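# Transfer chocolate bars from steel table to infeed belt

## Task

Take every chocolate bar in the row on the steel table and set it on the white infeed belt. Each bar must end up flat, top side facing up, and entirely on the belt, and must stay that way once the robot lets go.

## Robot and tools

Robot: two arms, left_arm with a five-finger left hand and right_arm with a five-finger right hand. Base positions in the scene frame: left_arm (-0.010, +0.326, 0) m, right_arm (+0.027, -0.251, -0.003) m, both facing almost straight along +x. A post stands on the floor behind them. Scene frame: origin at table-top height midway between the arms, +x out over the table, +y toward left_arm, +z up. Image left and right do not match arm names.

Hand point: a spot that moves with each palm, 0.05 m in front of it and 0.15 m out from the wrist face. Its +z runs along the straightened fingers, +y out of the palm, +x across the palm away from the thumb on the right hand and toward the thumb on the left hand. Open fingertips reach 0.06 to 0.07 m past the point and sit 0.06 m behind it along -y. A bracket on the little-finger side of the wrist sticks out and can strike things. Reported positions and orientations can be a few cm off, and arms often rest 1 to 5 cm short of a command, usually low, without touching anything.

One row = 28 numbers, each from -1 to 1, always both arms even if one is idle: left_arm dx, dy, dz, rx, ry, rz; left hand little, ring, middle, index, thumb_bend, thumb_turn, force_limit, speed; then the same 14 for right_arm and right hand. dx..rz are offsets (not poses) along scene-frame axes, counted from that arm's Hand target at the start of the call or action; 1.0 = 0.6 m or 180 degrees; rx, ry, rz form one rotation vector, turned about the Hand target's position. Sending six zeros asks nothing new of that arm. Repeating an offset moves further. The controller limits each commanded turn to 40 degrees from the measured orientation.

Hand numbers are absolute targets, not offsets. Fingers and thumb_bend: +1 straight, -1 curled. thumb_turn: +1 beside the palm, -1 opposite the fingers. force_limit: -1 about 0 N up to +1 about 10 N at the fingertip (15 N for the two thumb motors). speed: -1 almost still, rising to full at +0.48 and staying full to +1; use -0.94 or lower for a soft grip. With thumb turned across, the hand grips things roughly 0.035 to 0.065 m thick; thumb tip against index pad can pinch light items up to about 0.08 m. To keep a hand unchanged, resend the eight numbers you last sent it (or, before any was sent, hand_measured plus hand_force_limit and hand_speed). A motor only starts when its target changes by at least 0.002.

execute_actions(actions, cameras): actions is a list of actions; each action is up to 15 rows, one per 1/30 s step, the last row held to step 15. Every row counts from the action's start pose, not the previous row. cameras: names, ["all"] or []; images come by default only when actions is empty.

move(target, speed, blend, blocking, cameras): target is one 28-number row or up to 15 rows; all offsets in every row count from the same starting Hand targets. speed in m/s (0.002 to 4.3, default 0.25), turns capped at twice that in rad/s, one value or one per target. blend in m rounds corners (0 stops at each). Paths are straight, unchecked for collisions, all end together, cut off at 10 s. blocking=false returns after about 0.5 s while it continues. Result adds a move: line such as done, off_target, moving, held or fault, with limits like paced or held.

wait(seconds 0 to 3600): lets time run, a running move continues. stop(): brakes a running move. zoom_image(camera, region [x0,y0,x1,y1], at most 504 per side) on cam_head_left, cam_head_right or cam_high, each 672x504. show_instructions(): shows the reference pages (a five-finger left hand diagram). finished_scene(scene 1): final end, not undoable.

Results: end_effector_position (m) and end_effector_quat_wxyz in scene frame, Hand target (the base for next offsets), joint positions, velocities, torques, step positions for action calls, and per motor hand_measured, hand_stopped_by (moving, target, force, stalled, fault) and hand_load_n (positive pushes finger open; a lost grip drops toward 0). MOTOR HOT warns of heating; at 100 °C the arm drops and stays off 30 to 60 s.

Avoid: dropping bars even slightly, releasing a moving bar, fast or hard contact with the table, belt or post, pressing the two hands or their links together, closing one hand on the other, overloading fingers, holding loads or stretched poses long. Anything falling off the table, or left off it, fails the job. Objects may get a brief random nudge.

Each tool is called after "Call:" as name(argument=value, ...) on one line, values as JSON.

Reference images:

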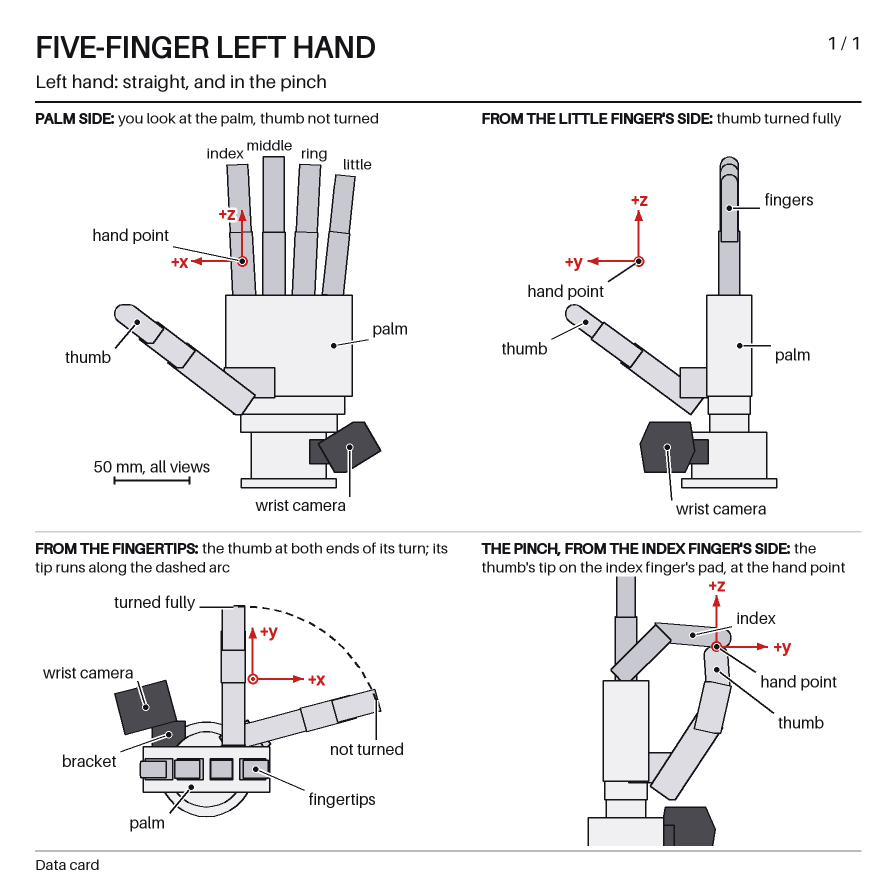

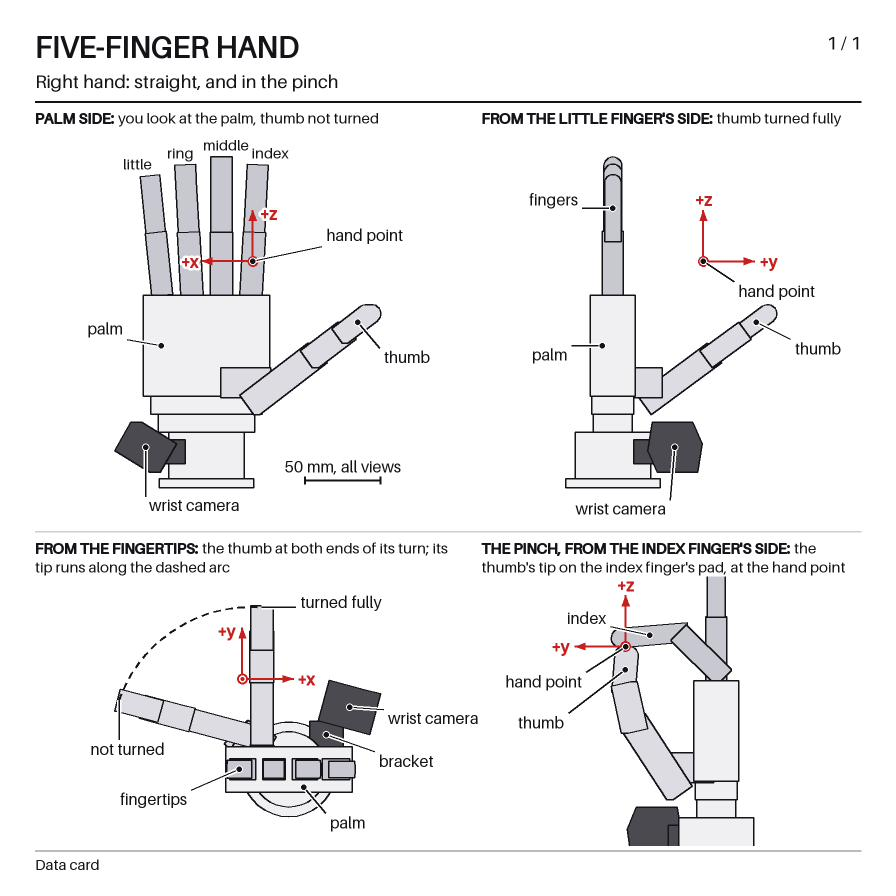

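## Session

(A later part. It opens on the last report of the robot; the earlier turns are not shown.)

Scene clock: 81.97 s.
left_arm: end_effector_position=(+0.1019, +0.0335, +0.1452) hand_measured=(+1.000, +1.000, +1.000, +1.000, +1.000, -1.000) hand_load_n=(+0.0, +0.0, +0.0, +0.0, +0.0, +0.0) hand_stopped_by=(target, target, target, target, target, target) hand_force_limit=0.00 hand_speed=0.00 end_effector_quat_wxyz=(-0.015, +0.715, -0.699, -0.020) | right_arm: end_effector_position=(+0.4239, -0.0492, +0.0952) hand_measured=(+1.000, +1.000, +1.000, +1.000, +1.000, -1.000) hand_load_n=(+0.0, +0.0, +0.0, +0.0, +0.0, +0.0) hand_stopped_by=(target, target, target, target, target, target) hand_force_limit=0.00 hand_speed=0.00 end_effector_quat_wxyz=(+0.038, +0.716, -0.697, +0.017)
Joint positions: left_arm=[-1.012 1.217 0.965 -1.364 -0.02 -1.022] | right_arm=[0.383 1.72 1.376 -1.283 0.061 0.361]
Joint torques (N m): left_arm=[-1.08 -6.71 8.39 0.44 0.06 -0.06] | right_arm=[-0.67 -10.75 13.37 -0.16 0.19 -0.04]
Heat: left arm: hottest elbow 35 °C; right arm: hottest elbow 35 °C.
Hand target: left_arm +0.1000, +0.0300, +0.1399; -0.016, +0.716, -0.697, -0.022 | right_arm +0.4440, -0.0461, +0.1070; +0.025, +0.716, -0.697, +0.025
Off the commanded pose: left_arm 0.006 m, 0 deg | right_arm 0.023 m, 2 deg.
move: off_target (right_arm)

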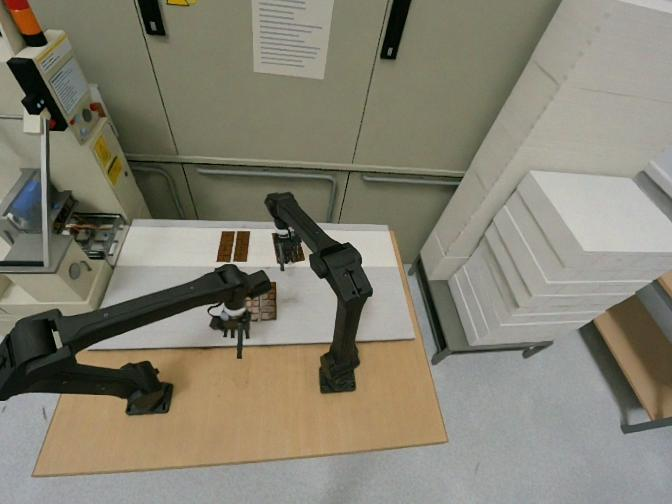

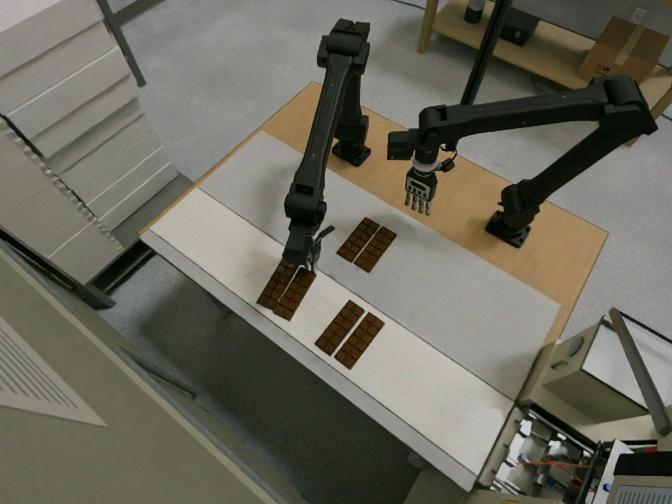

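Call:
move(target=[[0,0,0,0,0,0,1,1,1,1,1,-1,0,0,-0.0833,0,0.0217,0,0,0,1,1,1,1,1,-1,0,0],[0,0,0,0,0,0,1,1,1,1,1,-1,0,0,-0.14,-0.0565,0.105,0,0,0,1,1,1,1,1,-1,0,0],[0.1,-0.0533,-0.0482,0,0,0,1,1,1,1,1,-1,0,0,-0.3233,-0.2065,0.105,0,0,0,1,1,1,1,1,-1,0,0]], speed=[0.1,0.15,0.15], blend=[0.005,0.0,0], cameras=["cam_head_left", "cam_high"])

Call:
zoom_image(camera="cam_high", region=[330, 160, 450, 280])

Call:
zoom_image(camera="cam_high", region=[240, 220, 420, 400])

Call:
zoom_image(camera="cam_head_left", region=[190, 210, 330, 350])

Scene clock: 86.27 s.
left_arm: end_effector_position=(+0.1440, +0.0129, +0.1013) hand_measured=(+1.000, +1.000, +1.000, +1.000, +1.000, -1.000) hand_load_n=(+0.5, +0.0, +0.0, +0.0, +0.0, +0.0) hand_stopped_by=(target, target, target, target, target, target) hand_force_limit=0.00 hand_speed=0.00 end_effector_quat_wxyz=(-0.020, +0.717, -0.696, -0.043) | right_arm: end_effector_position=(+0.2562, -0.1655, +0.1698) hand_measured=(+1.000, +1.000, +1.000, +1.000, +1.000, -1.000) hand_load_n=(+0.0, +0.0, +0.0, +0.0, +0.0, +0.0) hand_stopped_by=(target, target, target, target, target, target) hand_force_limit=0.00 hand_speed=0.00 end_effector_quat_wxyz=(+0.020, +0.715, -0.698, +0.026)
Joint positions: left_arm=[-0.945 1.399 1.005 -1.268 -0.025 -0.964] | right_arm=[0.234 1.125 0.971 -1.423 0.066 0.213]
Joint torques (N m): left_arm=[0.67 -8.88 11.92 0.34 0.01 0.24] | right_arm=[-0.73 -5.19 8.28 -0.09 0.13 -0.03]
Heat: left arm: hottest elbow 35 °C; right arm: hottest elbow 35 °C.
Hand target: left_arm +0.1601, -0.0021, +0.1111; -0.016, +0.716, -0.697, -0.022 | right_arm +0.2499, -0.1700, +0.1700; +0.025, +0.716, -0.697, +0.025
Off the commanded pose: left_arm 0.024 m, 2 deg | right_arm 0.008 m, 1 deg.
move: off_target (left_arm)

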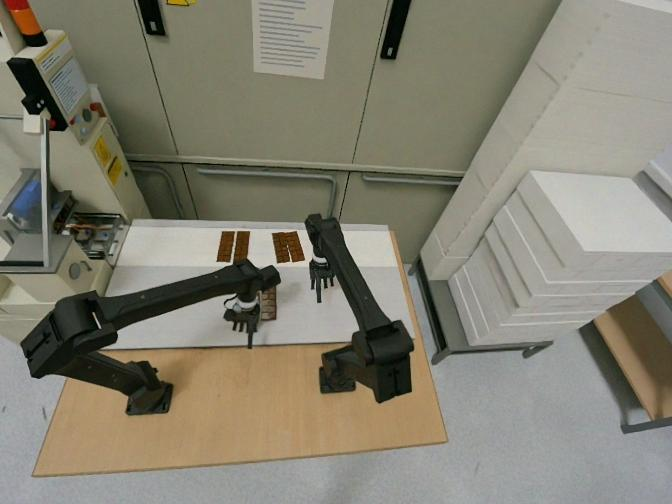

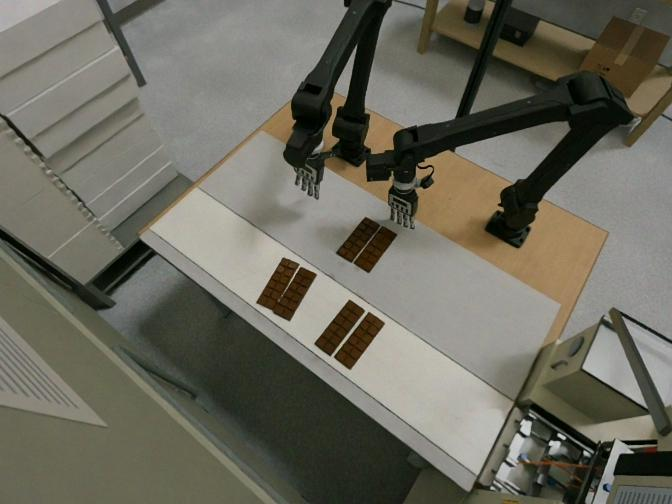

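Scaled by 4.200 from the camera's image (finer frame: 960x720).

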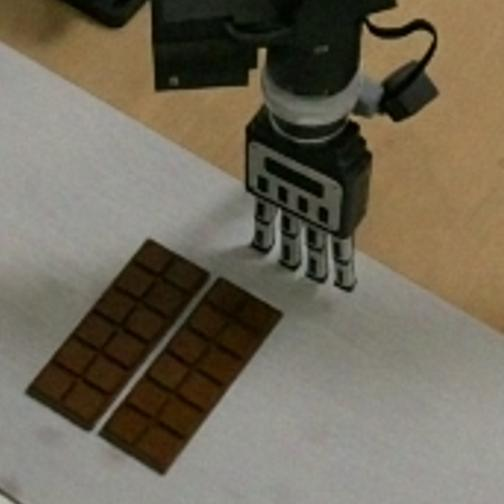

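Scaled by 2.800 from the camera's image (finer frame: 960x720).

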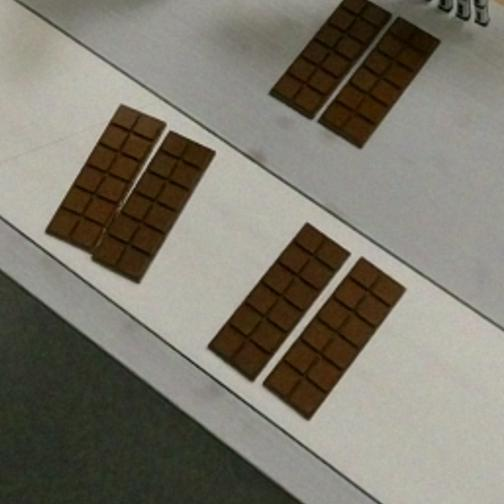

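Scaled by 3.600 from the camera's image (finer frame: 960x720).

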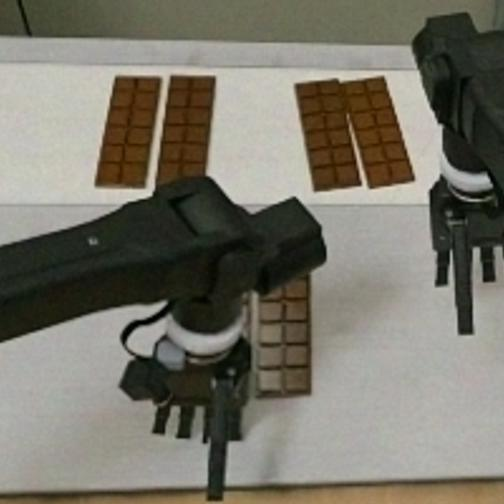

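Call:
move(target=[[0.0248,-0.0128,-0.0027,0,0,0,1,1,1,1,1,-1,0,0,0,0,0,0,0,0,1,1,1,1,1,-1,0,0],[0.0998,-0.0095,-0.0027,0,0,0,1,1,1,1,1,-1,0,0,0,0,0,0,0,0,1,1,1,1,1,-1,0,0],[0.2665,-0.0062,-0.0027,0,0,0,1,1,1,1,1,-1,0,0,0,0,0,0,0,0,1,1,1,1,1,-1,0,0]], speed=[0.06,0.08,0.1], blend=[0.005,0.01,0], cameras=["cam_head_left", "cam_high"])

Call:
zoom_image(camera="cam_high", region=[300, 180, 440, 320])

Call:
zoom_image(camera="cam_head_left", region=[190, 210, 330, 350])

Scene clock: 90.23 s.
left_arm: end_effector_position=(+0.3008, -0.0007, +0.1052) hand_measured=(+1.000, +1.000, +1.000, +1.000, +1.000, -1.000) hand_load_n=(+0.0, +0.0, -2.5, +0.0, +0.0, +0.0) hand_stopped_by=(target, target, target, target, target, target) hand_force_limit=0.00 hand_speed=0.00 end_effector_quat_wxyz=(-0.012, +0.716, -0.697, -0.031) | right_arm: end_effector_position=(+0.2562, -0.1656, +0.1698) hand_measured=(+1.000, +1.000, +1.000, +1.000, +1.000, -1.000) hand_load_n=(+0.0, +0.0, +0.0, +0.0, +0.0, +0.0) hand_stopped_by=(target, target, target, target, target, target) hand_force_limit=0.00 hand_speed=0.00 end_effector_quat_wxyz=(+0.020, +0.716, -0.698, +0.026)
Joint positions: left_arm=[-0.695 1.676 1.336 -1.291 -0.029 -0.709] | right_arm=[0.233 1.125 0.971 -1.423 0.066 0.212]
Joint torques (N m): left_arm=[0.97 -12.75 12.33 -0.14 -0.27 0.19] | right_arm=[-0.67 -5.13 8.28 -0.1 0.13 -0.04]
Heat: left arm: hottest elbow 35 °C; right arm: hottest elbow 35 °C.
Hand target: left_arm +0.3200, -0.0057, +0.1094; -0.016, +0.716, -0.697, -0.022 | right_arm +0.2500, -0.1701, +0.1700; +0.025, +0.716, -0.697, +0.025
Off the commanded pose: left_arm 0.020 m, 1 deg | right_arm 0.008 m, 1 deg.
move: off_target (left_arm)

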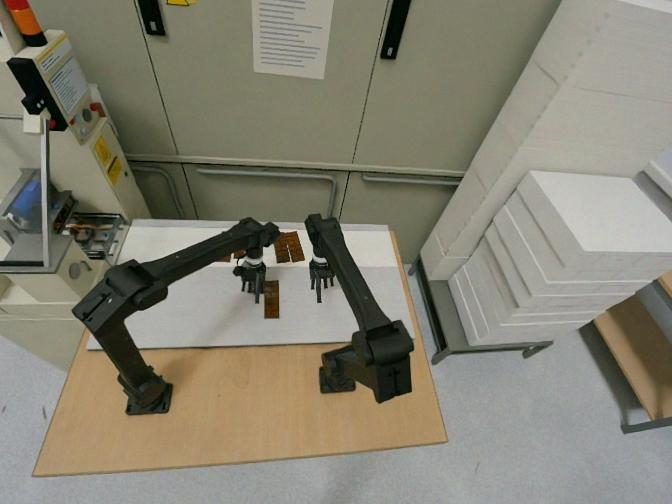

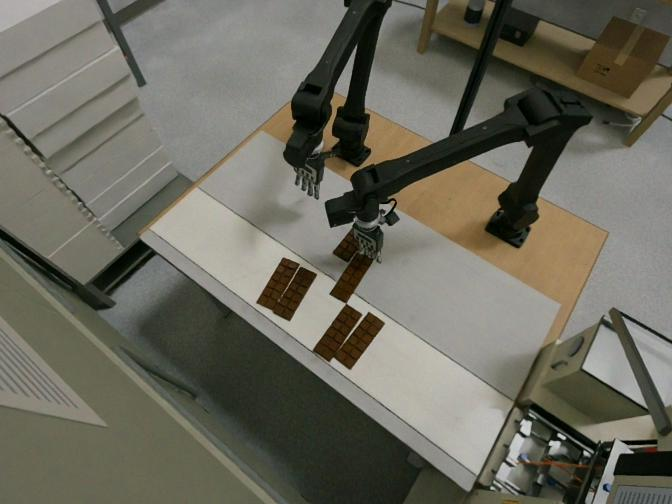

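Scaled by 3.600 from the camera's image (finer frame: 960x720).

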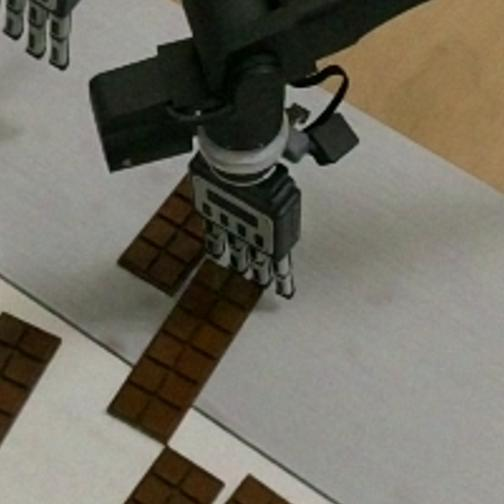

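Scaled by 3.600 from the camera's image (finer frame: 960x720).

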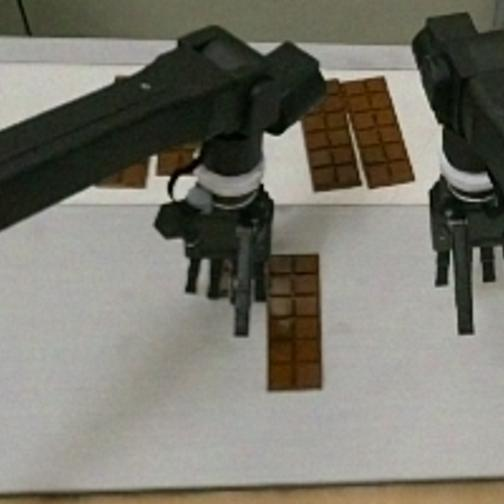

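Call:
zoom_image(camera="cam_high", region=[240, 220, 420, 400])

Scaled by 2.800 from the camera's image (finer frame: 960x720).

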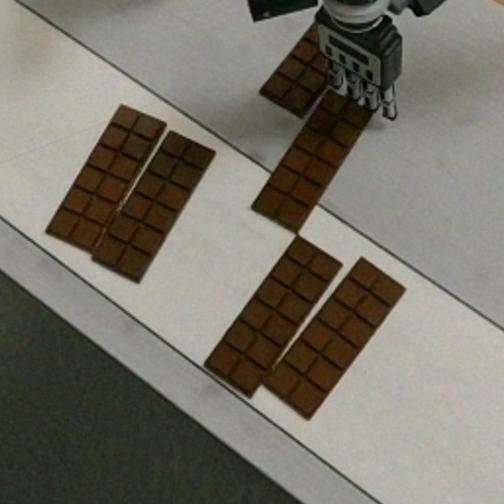

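Call:
move(target=[[-0.0833,0.001,0.026,0,0,0,1,1,1,1,1,-1,0,0,0,0,0,0,0,0,1,1,1,1,1,-1,0,0],[-0.1,0.06,0.151,0,0,0,1,1,1,1,1,-1,0,0,0,0,0,0,0,0,1,1,1,1,1,-1,0,0],[0.3,0.193,0.151,-0.0156,0.0114,-0.5084,1,1,1,1,1,-1,0,0,0,0,0,0,0,0,1,1,1,1,1,-1,0,0],[0.3833,0.193,0.0677,-0.0156,0.0114,-0.5084,1,1,1,1,1,-1,0,0,0,0,0,0,0,0,1,1,1,1,1,-1,0,0]], speed=[0.1,0.15,0.3,0.12], blend=[0.005,0.02,0.02,0], cameras=["cam_head_left", "cam_high"])

Call:
zoom_image(camera="cam_high", region=[240, 200, 420, 400])

Call:
zoom_image(camera="cam_head_left", region=[190, 210, 330, 350])

Scene clock: 97.60 s.
left_arm: end_effector_position=(+0.5324, +0.1123, +0.1429) hand_measured=(+1.000, +1.000, +1.000, +1.000, +1.000, -1.000) hand_load_n=(+0.0, +0.0, +0.0, +0.0, +0.0, +0.0) hand_stopped_by=(target, target, target, target, target, target) hand_force_limit=0.00 hand_speed=0.00 end_effector_quat_wxyz=(-0.018, -0.003, +1.000, +0.010) | right_arm: end_effector_position=(+0.2562, -0.1656, +0.1698) hand_measured=(+1.000, +1.000, +1.000, +1.000, +1.000, -1.000) hand_load_n=(+0.0, +0.0, +0.0, +0.0, +0.0, +0.0) hand_stopped_by=(target, target, target, target, target, target) hand_force_limit=0.00 hand_speed=0.00 end_effector_quat_wxyz=(+0.020, +0.716, -0.698, +0.026)
Joint positions: left_arm=[-0.458 2.08 2.027 -1.561 -0.003 1.12] | right_arm=[0.233 1.125 0.971 -1.423 0.066 0.212]
Joint torques (N m): left_arm=[0.09 -20.48 12.97 0.27 0.12 0.24] | right_arm=[-0.85 -5.13 8.28 -0.1 0.13 -0.04]
Heat: left arm: hottest elbow 36 °C; right arm: hottest elbow 35 °C.
Hand target: left_arm +0.5500, +0.1101, +0.1503; +0.000, +0.000, +1.000, +0.000 | right_arm +0.2500, -0.1701, +0.1700; +0.025, +0.716, -0.697, +0.025
Off the commanded pose: left_arm 0.019 m, 2 deg | right_arm 0.008 m, 1 deg.
move: off_target (left_arm)

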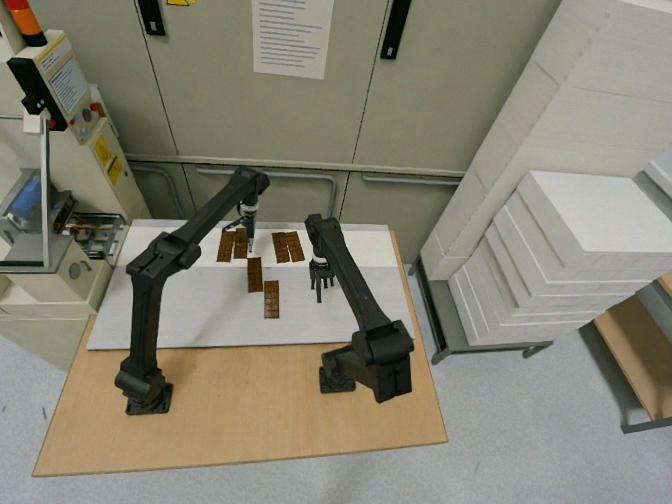

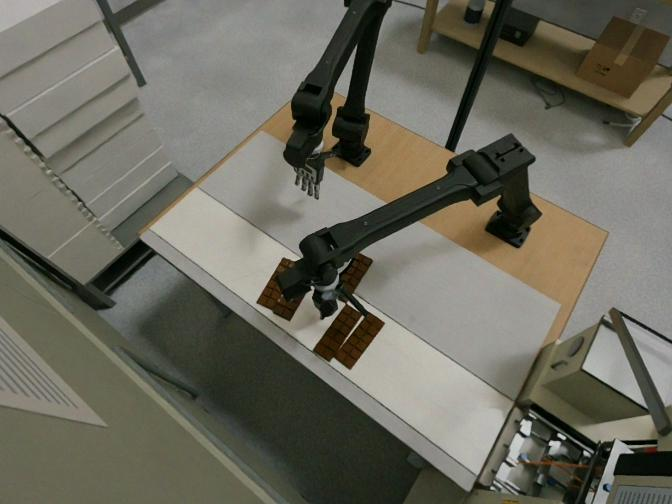

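Scaled by 2.520 from the camera's image (finer frame: 960x720).

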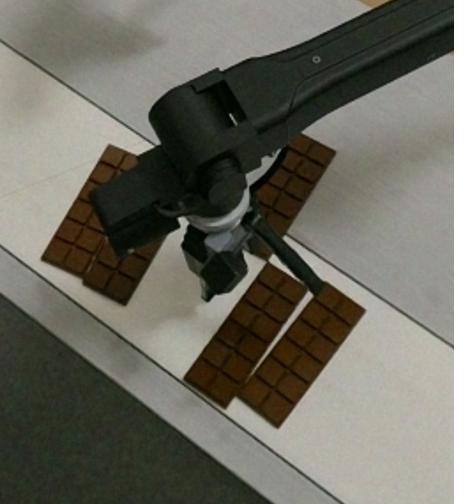

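Scaled by 3.600 from the camera's image (finer frame: 960x720).

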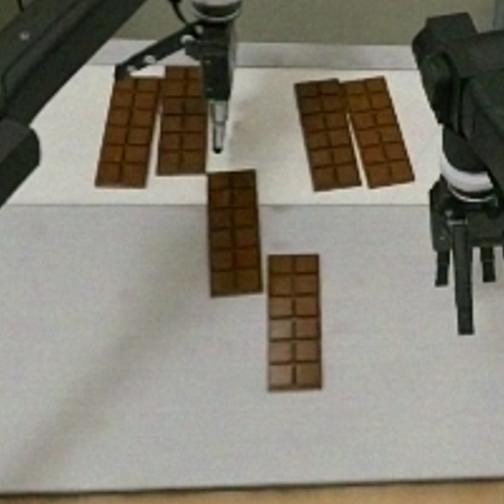

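Call:
move(target=[[0.0667,0,-0.02,0,0,0,1,1,1,1,1,-1,0,0,0,0,0,0,0,0,1,1,1,1,1,-1,0,0],[0.0667,0,-0.045,0,0,0,1,1,1,1,1,-1,0,0,0,0,0,0,0,0,1,1,1,1,1,-1,0,0]], speed=[0.1,0.05], cameras=["cam_head_left", "cam_high"])

Call:
zoom_image(camera="cam_high", region=[280, 240, 400, 400])

Call:
zoom_image(camera="cam_head_left", region=[190, 210, 330, 350])

Scene clock: 100.30 s.
left_arm: end_effector_position=(+0.5817, +0.1088, +0.1308) hand_measured=(+1.000, +1.000, +1.000, +1.000, +1.000, -1.000) hand_load_n=(+0.0, +0.0, +0.0, +0.0, +0.0, +0.0) hand_stopped_by=(target, target, target, target, target, target) hand_force_limit=0.00 hand_speed=0.00 end_effector_quat_wxyz=(-0.003, -0.004, +1.000, +0.002) | right_arm: end_effector_position=(+0.2562, -0.1656, +0.1698) hand_measured=(+1.000, +1.000, +1.000, +1.000, +1.000, -1.000) hand_load_n=(+0.0, +0.0, +0.0, +0.0, +0.0, +0.0) hand_stopped_by=(target, target, target, target, target, target) hand_force_limit=0.00 hand_speed=0.00 end_effector_quat_wxyz=(+0.020, +0.716, -0.698, +0.026)
Joint positions: left_arm=[-0.431 2.209 2.22 -1.589 -0.002 1.145] | right_arm=[0.233 1.125 0.971 -1.423 0.066 0.212]
Joint torques (N m): left_arm=[0.38 -21.54 10.15 0.53 0.14 0.23] | right_arm=[-0.67 -5.07 8.28 -0.12 0.13 -0.05]
Heat: left arm: hottest elbow 36 °C; right arm: hottest elbow 35 °C.
Hand target: left_arm +0.5899, +0.1100, +0.1231; +0.000, +0.000, +1.000, +0.000 | right_arm +0.2500, -0.1701, +0.1700; +0.025, +0.716, -0.697, +0.025
Off the commanded pose: left_arm 0.011 m, 1 deg | right_arm 0.008 m, 1 deg.
move: off_target (left_arm)

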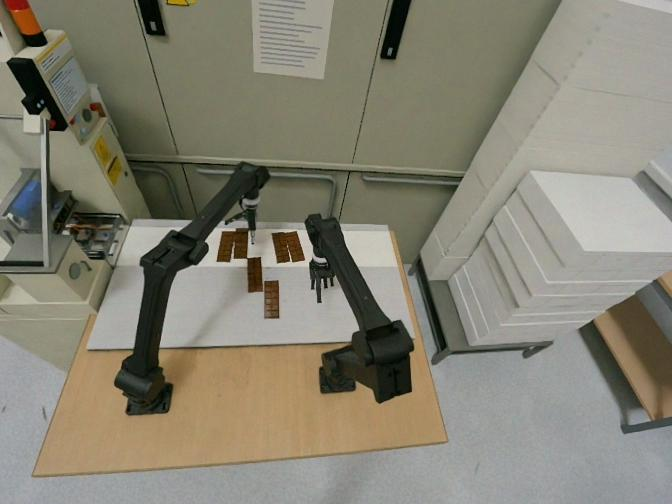

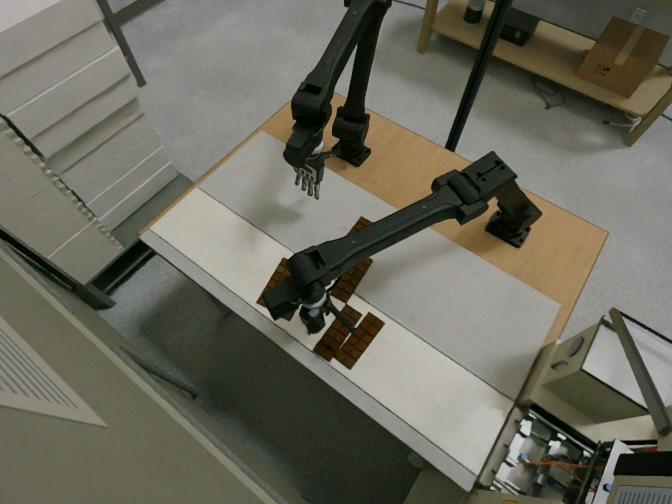

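Scaled by 3.150 from the camera's image (finer frame: 960x720).

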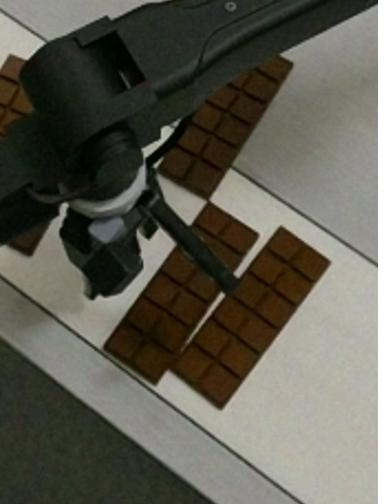

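Scaled by 3.600 from the camera's image (finer frame: 960x720).

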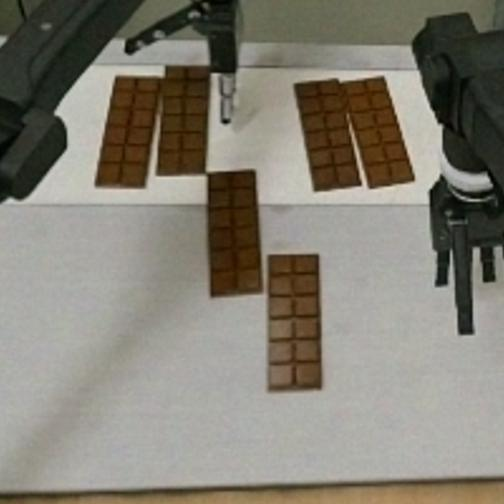

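Call:
move(target=[0,0,-0.02,0,0,0,1,1,1,1,1,-1,0,0,0,0,0,0,0,0,1,1,1,1,1,-1,0,0], speed=0.05, cameras=["cam_head_left", "cam_high"])

Call:
zoom_image(camera="cam_head_left", region=[210, 210, 290, 280])

Scene clock: 101.30 s.
left_arm: end_effector_position=(+0.5870, +0.1063, +0.1264) hand_measured=(+1.000, +1.000, +1.000, +1.000, +1.000, -1.000) hand_load_n=(+0.0, +0.0, +0.0, +0.0, +0.0, +0.0) hand_stopped_by=(target, target, target, target, target, target) hand_force_limit=0.00 hand_speed=0.00 end_effector_quat_wxyz=(+0.007, -0.004, +1.000, -0.002) | right_arm: end_effector_position=(+0.2562, -0.1656, +0.1698) hand_measured=(+1.000, +1.000, +1.000, +1.000, +1.000, -1.000) hand_load_n=(+0.0, +0.5, +0.0, +0.0, +0.0, +0.0) hand_stopped_by=(target, target, target, target, target, target) hand_force_limit=0.00 hand_speed=0.00 end_effector_quat_wxyz=(+0.020, +0.716, -0.698, +0.026)
Joint positions: left_arm=[-0.431 2.209 2.212 -1.559 -0.002 1.145] | right_arm=[0.233 1.125 0.971 -1.423 0.066 0.212]
Joint torques (N m): left_arm=[0.44 -21.48 8.47 0.76 0.14 0.23] | right_arm=[-0.67 -5.13 8.27 -0.12 0.13 -0.04]
Heat: left arm: hottest elbow 36 °C; right arm: hottest elbow 35 °C.
Hand target: left_arm +0.5899, +0.1100, +0.1111; +0.000, +0.000, +1.000, +0.000 | right_arm +0.2500, -0.1701, +0.1700; +0.025, +0.716, -0.697, +0.025
Off the commanded pose: left_arm 0.016 m, 1 deg | right_arm 0.008 m, 1 deg.
move: off_target (left_arm)

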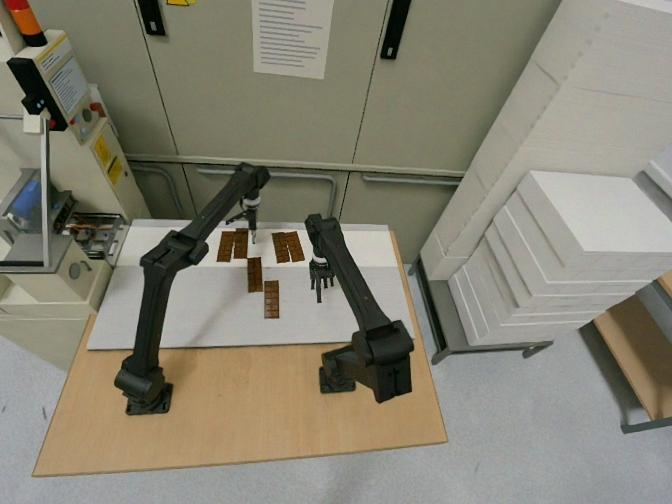

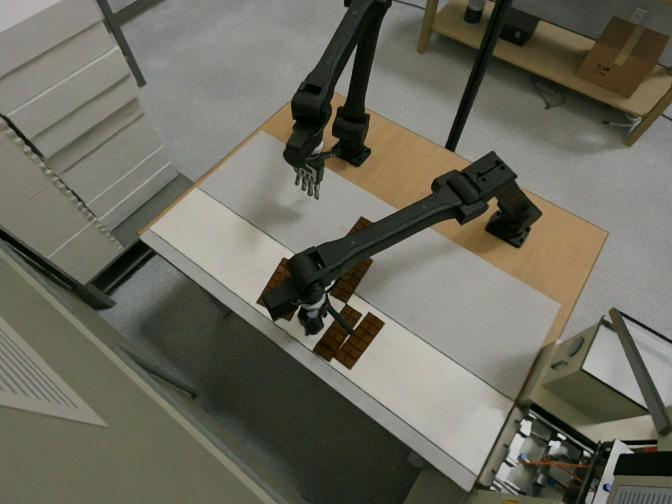

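Scaled by 6.300 from the camera's image (finer frame: 960x720).

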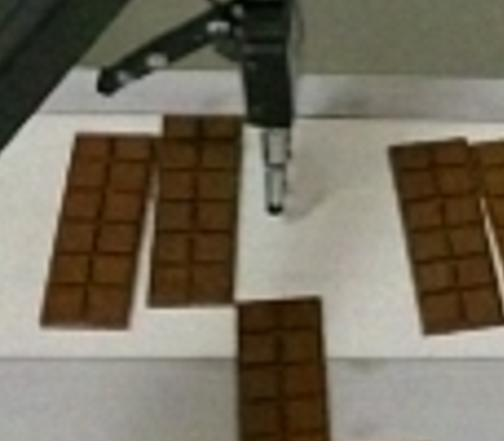

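Call:
move(target=[0,0.025,0.013,0,0,0,1,1,1,1,1,-1,0,0,0,0,0,0,0,0,1,1,1,1,1,-1,0,0], speed=0.06, cameras=["cam_head_left"])

Call:
zoom_image(camera="cam_head_left", region=[210, 210, 290, 280])

Scene clock: 102.60 s.
left_arm: end_effector_position=(+0.5881, +0.1206, +0.1207) hand_measured=(+1.000, +1.000, +1.000, +1.000, +1.000, -1.000) hand_load_n=(+0.0, +0.0, +0.0, +0.0, +0.0, +0.0) hand_stopped_by=(target, target, target, target, target, target) hand_force_limit=0.00 hand_speed=0.00 end_effector_quat_wxyz=(-0.001, -0.004, +1.000, +0.001) | right_arm: end_effector_position=(+0.2562, -0.1656, +0.1698) hand_measured=(+1.000, +1.000, +1.000, +1.000, +1.000, -1.000) hand_load_n=(+0.0, +0.5, +0.0, +0.0, +0.0, +0.0) hand_stopped_by=(target, target, target, target, target, target) hand_force_limit=0.00 hand_speed=0.00 end_effector_quat_wxyz=(+0.020, +0.716, -0.698, +0.026)
Joint positions: left_arm=[-0.411 2.209 2.194 -1.559 -0.001 1.165] | right_arm=[0.233 1.125 0.971 -1.423 0.066 0.212]
Joint torques (N m): left_arm=[0.56 -23.12 8.4 0.38 0.11 0.22] | right_arm=[-0.73 -5.07 8.28 -0.1 0.13 -0.05]
Heat: left arm: hottest elbow 36 °C; right arm: hottest elbow 35 °C.
Hand target: left_arm +0.5899, +0.1251, +0.1189; +0.000, +0.000, +1.000, +0.000 | right_arm +0.2500, -0.1701, +0.1700; +0.025, +0.716, -0.697, +0.025
Off the commanded pose: left_arm 0.005 m, 0 deg | right_arm 0.008 m, 1 deg.
move: done

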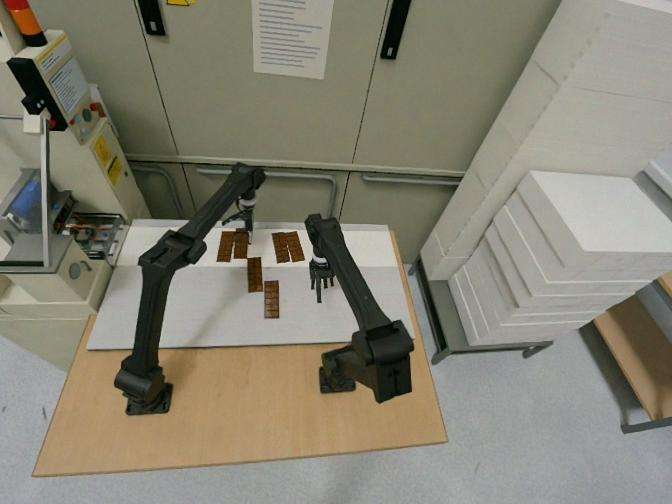

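Scaled by 6.300 from the camera's image (finer frame: 960x720).

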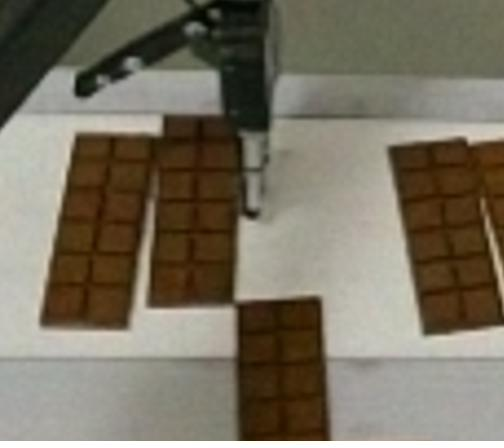

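Call:
move(target=[0,-0.017,-0.023,0,0,0,1,1,1,1,1,-1,0,0,0,0,0,0,0,0,1,1,1,1,1,-1,0,0], speed=0.06, cameras=["cam_head_left"])

Call:
zoom_image(camera="cam_head_left", region=[210, 210, 290, 280])

Scene clock: 103.73 s.
left_arm: end_effector_position=(+0.5909, +0.1194, +0.1168) hand_measured=(+1.000, +1.000, +1.000, +1.000, +1.000, -1.000) hand_load_n=(+0.0, +0.0, +0.0, +0.0, +0.0, +0.0) hand_stopped_by=(target, target, target, target, target, target) hand_force_limit=0.00 hand_speed=0.00 end_effector_quat_wxyz=(+0.004, -0.004, +1.000, -0.001) | right_arm: end_effector_position=(+0.2562, -0.1656, +0.1698) hand_measured=(+1.000, +1.000, +1.000, +1.000, +1.000, -1.000) hand_load_n=(+0.0, +0.0, +0.0, +0.0, -0.5, +0.0) hand_stopped_by=(target, target, target, target, target, target) hand_force_limit=0.00 hand_speed=0.00 end_effector_quat_wxyz=(+0.020, +0.716, -0.698, +0.026)
Joint positions: left_arm=[-0.411 2.209 2.186 -1.538 -0.001 1.165] | right_arm=[0.233 1.125 0.971 -1.423 0.066 0.212]
Joint torques (N m): left_arm=[-0.62 -22.18 8.55 0.57 0.11 0.09] | right_arm=[-0.73 -5.13 8.29 -0.12 0.13 -0.04]
Heat: left arm: hottest elbow 36 °C; right arm: hottest elbow 35 °C.
Hand target: left_arm +0.5899, +0.1149, +0.1051; +0.000, +0.000, +1.000, +0.000 | right_arm +0.2500, -0.1701, +0.1700; +0.025, +0.716, -0.697, +0.025
Off the commanded pose: left_arm 0.013 m, 1 deg | right_arm 0.008 m, 1 deg.
move: off_target (left_arm)

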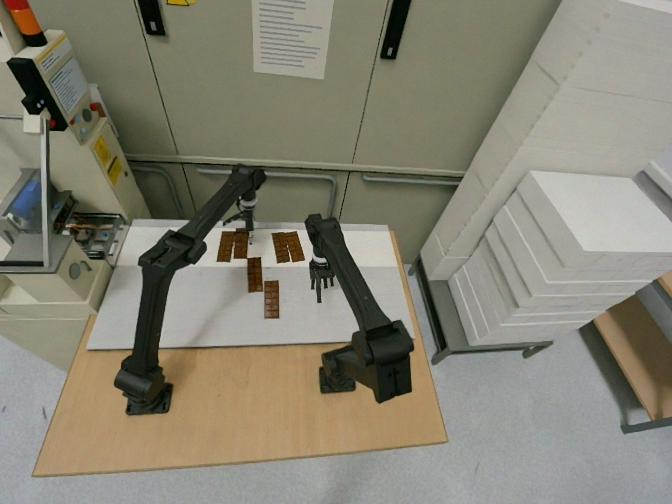

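Scaled by 6.300 from the camera's image (finer frame: 960x720).

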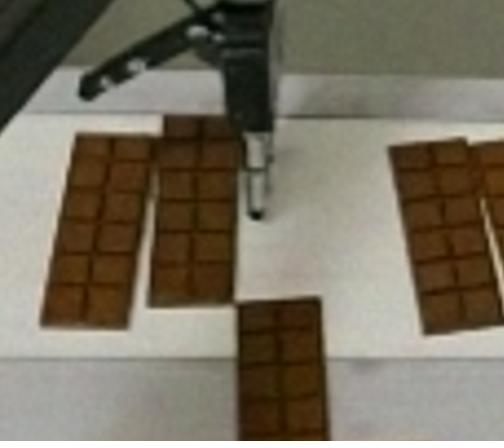

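Call:
move(target=[0,0,-0.0167,0,0,0,1,1,1,1,1,-1,0,0,0,0,0,0,0,0,1,1,1,1,1,-1,0,0], speed=0.04, cameras=["cam_head_left"])

Call:
zoom_image(camera="cam_head_left", region=[210, 210, 290, 280])

Scene clock: 104.53 s.
left_arm: end_effector_position=(+0.5922, +0.1189, +0.1119) hand_measured=(+1.000, +1.000, +1.000, +1.000, +1.000, -1.000) hand_load_n=(+0.0, +0.0, -0.5, +0.0, +0.0, +0.0) hand_stopped_by=(target, target, target, target, target, target) hand_force_limit=0.00 hand_speed=0.00 end_effector_quat_wxyz=(+0.007, -0.004, +1.000, -0.002) | right_arm: end_effector_position=(+0.2562, -0.1656, +0.1698) hand_measured=(+1.000, +1.000, +1.000, +1.000, +1.000, -1.000) hand_load_n=(+0.0, +0.0, +0.0, +0.0, +0.0, +0.0) hand_stopped_by=(target, target, target, target, target, target) hand_force_limit=0.00 hand_speed=0.00 end_effector_quat_wxyz=(+0.020, +0.716, -0.698, +0.026)
Joint positions: left_arm=[-0.411 2.209 2.173 -1.52 -0.001 1.165] | right_arm=[0.233 1.125 0.971 -1.423 0.066 0.212]
Joint torques (N m): left_arm=[-0.5 -22.42 7.53 0.79 0.09 0.1] | right_arm=[-0.73 -5.13 8.31 -0.1 0.13 -0.04]
Heat: left arm: hottest elbow 36 °C; right arm: hottest elbow 35 °C.
Hand target: left_arm +0.5899, +0.1150, +0.0950; +0.000, +0.000, +1.000, +0.000 | right_arm +0.2500, -0.1701, +0.1700; +0.025, +0.716, -0.697, +0.025
Off the commanded pose: left_arm 0.017 m, 1 deg | right_arm 0.008 m, 1 deg.
move: off_target (left_arm)

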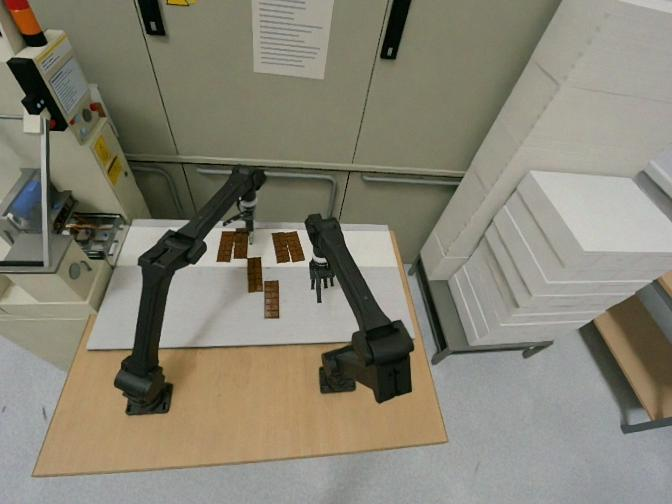

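Scaled by 6.300 from the camera's image (finer frame: 960x720).

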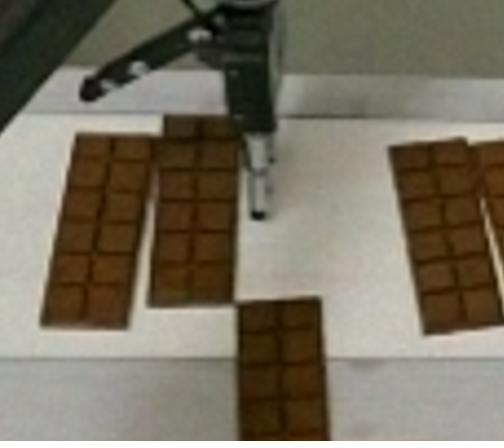

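Call:
move(target=[[0,0.02,0.0267,0,0,0,1,1,1,1,1,-1,0,0,0,0,0,0,0,0,1,1,1,1,1,-1,0,0],[0,0.0617,0.0267,0,0,0,1,1,1,1,1,-1,0,0,0,0,0,0,0,0,1,1,1,1,1,-1,0,0]], speed=0.06, blend=[0.005,0], cameras=["cam_head_left","cam_high"])

Call:
zoom_image(camera="cam_head_left", region=[200, 210, 300, 290])

Call:
zoom_image(camera="cam_high", region=[240, 220, 420, 400])

Scene clock: 106.30 s.
left_arm: end_effector_position=(+0.5873, +0.1416, +0.1129) hand_measured=(+1.000, +1.000, +1.000, +1.000, +1.000, -1.000) hand_load_n=(+0.0, +0.0, +0.0, +0.0, +0.0, +0.0) hand_stopped_by=(target, target, target, target, target, target) hand_force_limit=0.00 hand_speed=0.00 end_effector_quat_wxyz=(-0.002, +0.000, +1.000, -0.001) | right_arm: end_effector_position=(+0.2562, -0.1656, +0.1698) hand_measured=(+1.000, +1.000, +1.000, +1.000, +1.000, -1.000) hand_load_n=(+0.0, +0.0, +0.0, -0.5, +0.0, +0.0) hand_stopped_by=(target, target, target, target, target, target) hand_force_limit=0.00 hand_speed=0.00 end_effector_quat_wxyz=(+0.020, +0.716, -0.698, +0.026)
Joint positions: left_arm=[-0.382 2.178 2.121 -1.517 0.003 1.2] | right_arm=[0.233 1.125 0.971 -1.423 0.066 0.212]
Joint torques (N m): left_arm=[1.03 -22.89 7.98 0.47 -0.09 0.23] | right_arm=[-0.67 -5.13 8.28 -0.1 0.13 -0.05]
Heat: left arm: hottest elbow 36 °C; right arm: hottest elbow 35 °C.
Hand target: left_arm +0.5899, +0.1519, +0.1111; +0.000, +0.000, +1.000, +0.000 | right_arm +0.2500, -0.1701, +0.1700; +0.025, +0.716, -0.697, +0.025
Off the commanded pose: left_arm 0.011 m, 0 deg | right_arm 0.008 m, 1 deg.
move: off_target (left_arm)

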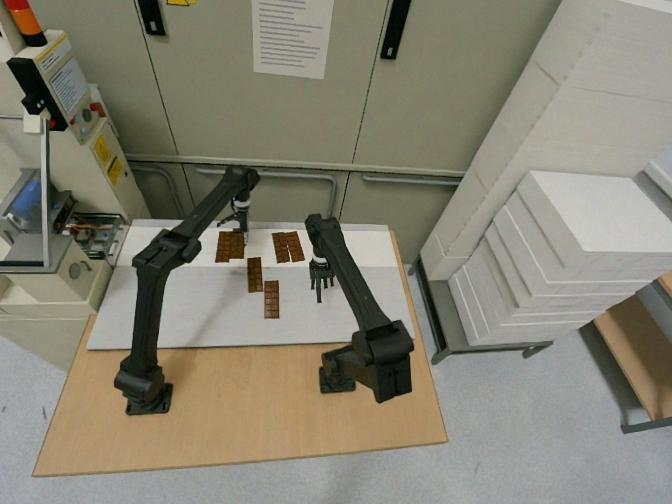

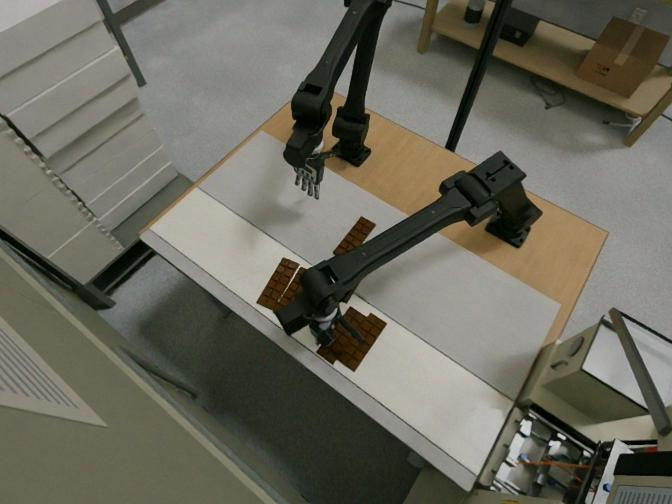

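Scaled by 5.040 from the camera's image (finer frame: 960x720).

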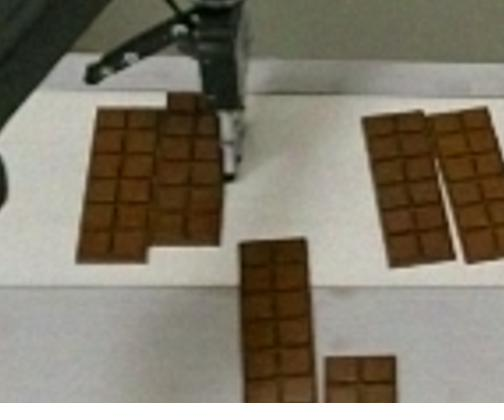

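Scaled by 2.800 from the camera's image (finer frame: 960x720).

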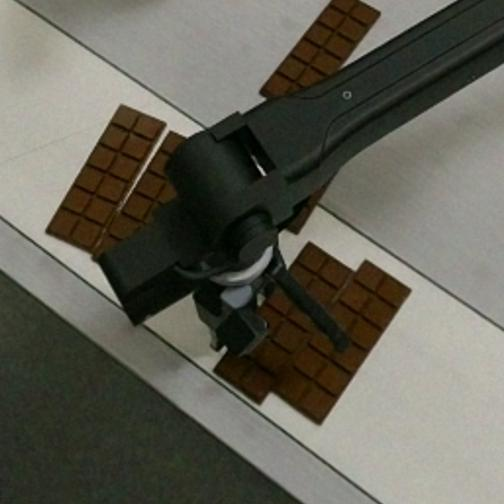

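Call:
move(target=[[0,-0.0282,0.0015,0,0,0,1,1,1,1,1,-1,0,0,0,0,0,0,0,0,1,1,1,1,1,-1,0,0],[-0.0165,-0.0532,0.0898,0,0,0,1,1,1,1,1,-1,0,0,0,0,0,0,0,0,1,1,1,1,1,-1,0,0],[-0.0915,-0.1365,0.0898,0,0,0,1,1,1,1,1,-1,0,0,0,0,0,0,0,0,1,1,1,1,1,-1,0,0],[-0.0915,-0.1365,0.0232,0,0,0,1,1,1,1,1,-1,0,0,0,0,0,0,0,0,1,1,1,1,1,-1,0,0]], speed=[0.08,0.15,0.15,0.1], blend=[0.003,0.01,0.01,0], cameras=["cam_head_left","cam_high"])

Call:
zoom_image(camera="cam_head_left", region=[200, 210, 320, 300])

Call:
zoom_image(camera="cam_high", region=[240, 220, 420, 400])

Scene clock: 109.60 s.
left_arm: end_effector_position=(+0.5344, +0.0689, +0.1309) hand_measured=(+1.000, +1.000, +1.000, +1.000, +1.000, -1.000) hand_load_n=(+0.0, +0.0, +0.0, +0.0, +0.0, +0.0) hand_stopped_by=(target, target, target, target, target, target) hand_force_limit=0.00 hand_speed=0.00 end_effector_quat_wxyz=(-0.001, +0.009, +1.000, -0.001) | right_arm: end_effector_position=(+0.2562, -0.1656, +0.1698) hand_measured=(+1.000, +1.000, +1.000, +1.000, +1.000, -1.000) hand_load_n=(+0.0, +0.0, +0.0, +0.0, +0.0, +0.0) hand_stopped_by=(target, target, target, target, target, target) hand_force_limit=0.00 hand_speed=0.00 end_effector_quat_wxyz=(+0.020, +0.716, -0.698, +0.026)
Joint positions: left_arm=[-0.517 2.112 2.057 -1.516 0.003 1.084] | right_arm=[0.233 1.125 0.971 -1.423 0.066 0.212]
Joint torques (N m): left_arm=[-0.26 -21.66 8.44 0.42 -0.07 -0.07] | right_arm=[-0.67 -5.13 8.29 -0.09 0.13 -0.04]
Heat: left arm: hottest elbow 36 °C; right arm: hottest elbow 35 °C.
Hand target: left_arm +0.5350, +0.0699, +0.1250; +0.000, +0.000, +1.000, +0.000 | right_arm +0.2500, -0.1701, +0.1700; +0.025, +0.716, -0.697, +0.025
Off the commanded pose: left_arm 0.006 m, 1 deg | right_arm 0.008 m, 1 deg.
move: done

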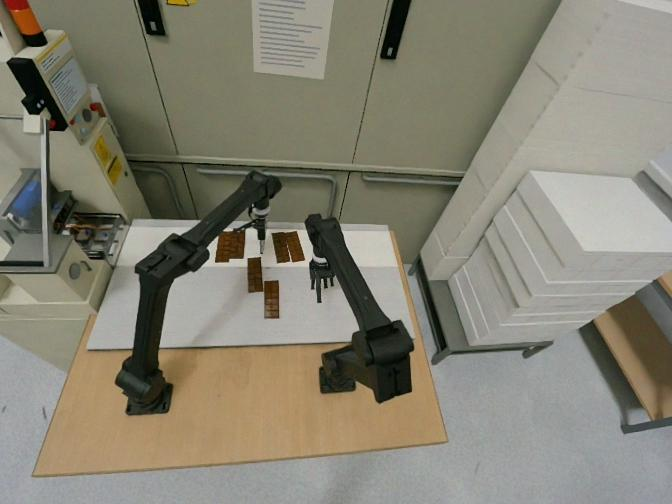

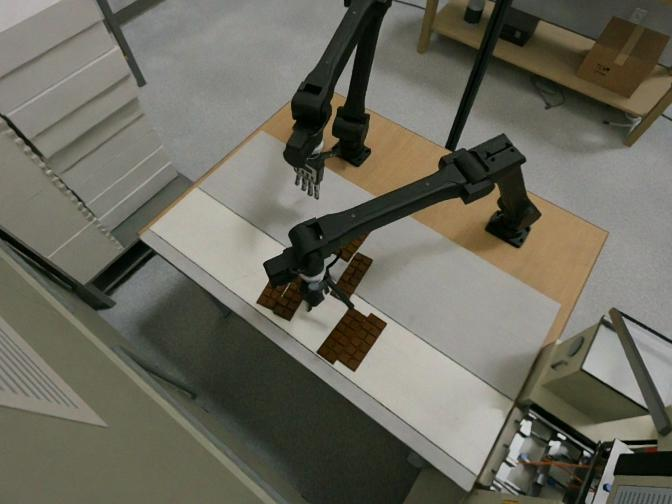

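Scaled by 4.200 from the camera's image (finer frame: 960x720).

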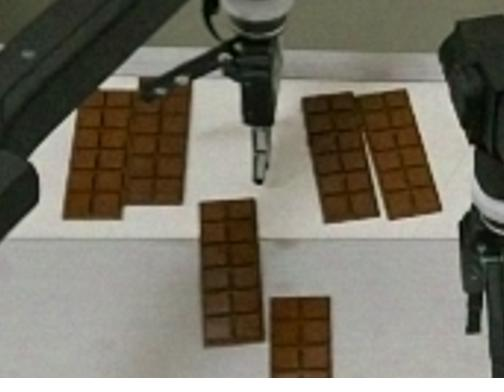

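Scaled by 2.800 from the camera's image (finer frame: 960x720).

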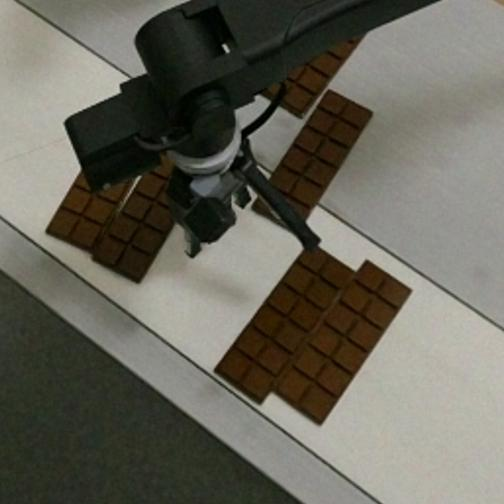

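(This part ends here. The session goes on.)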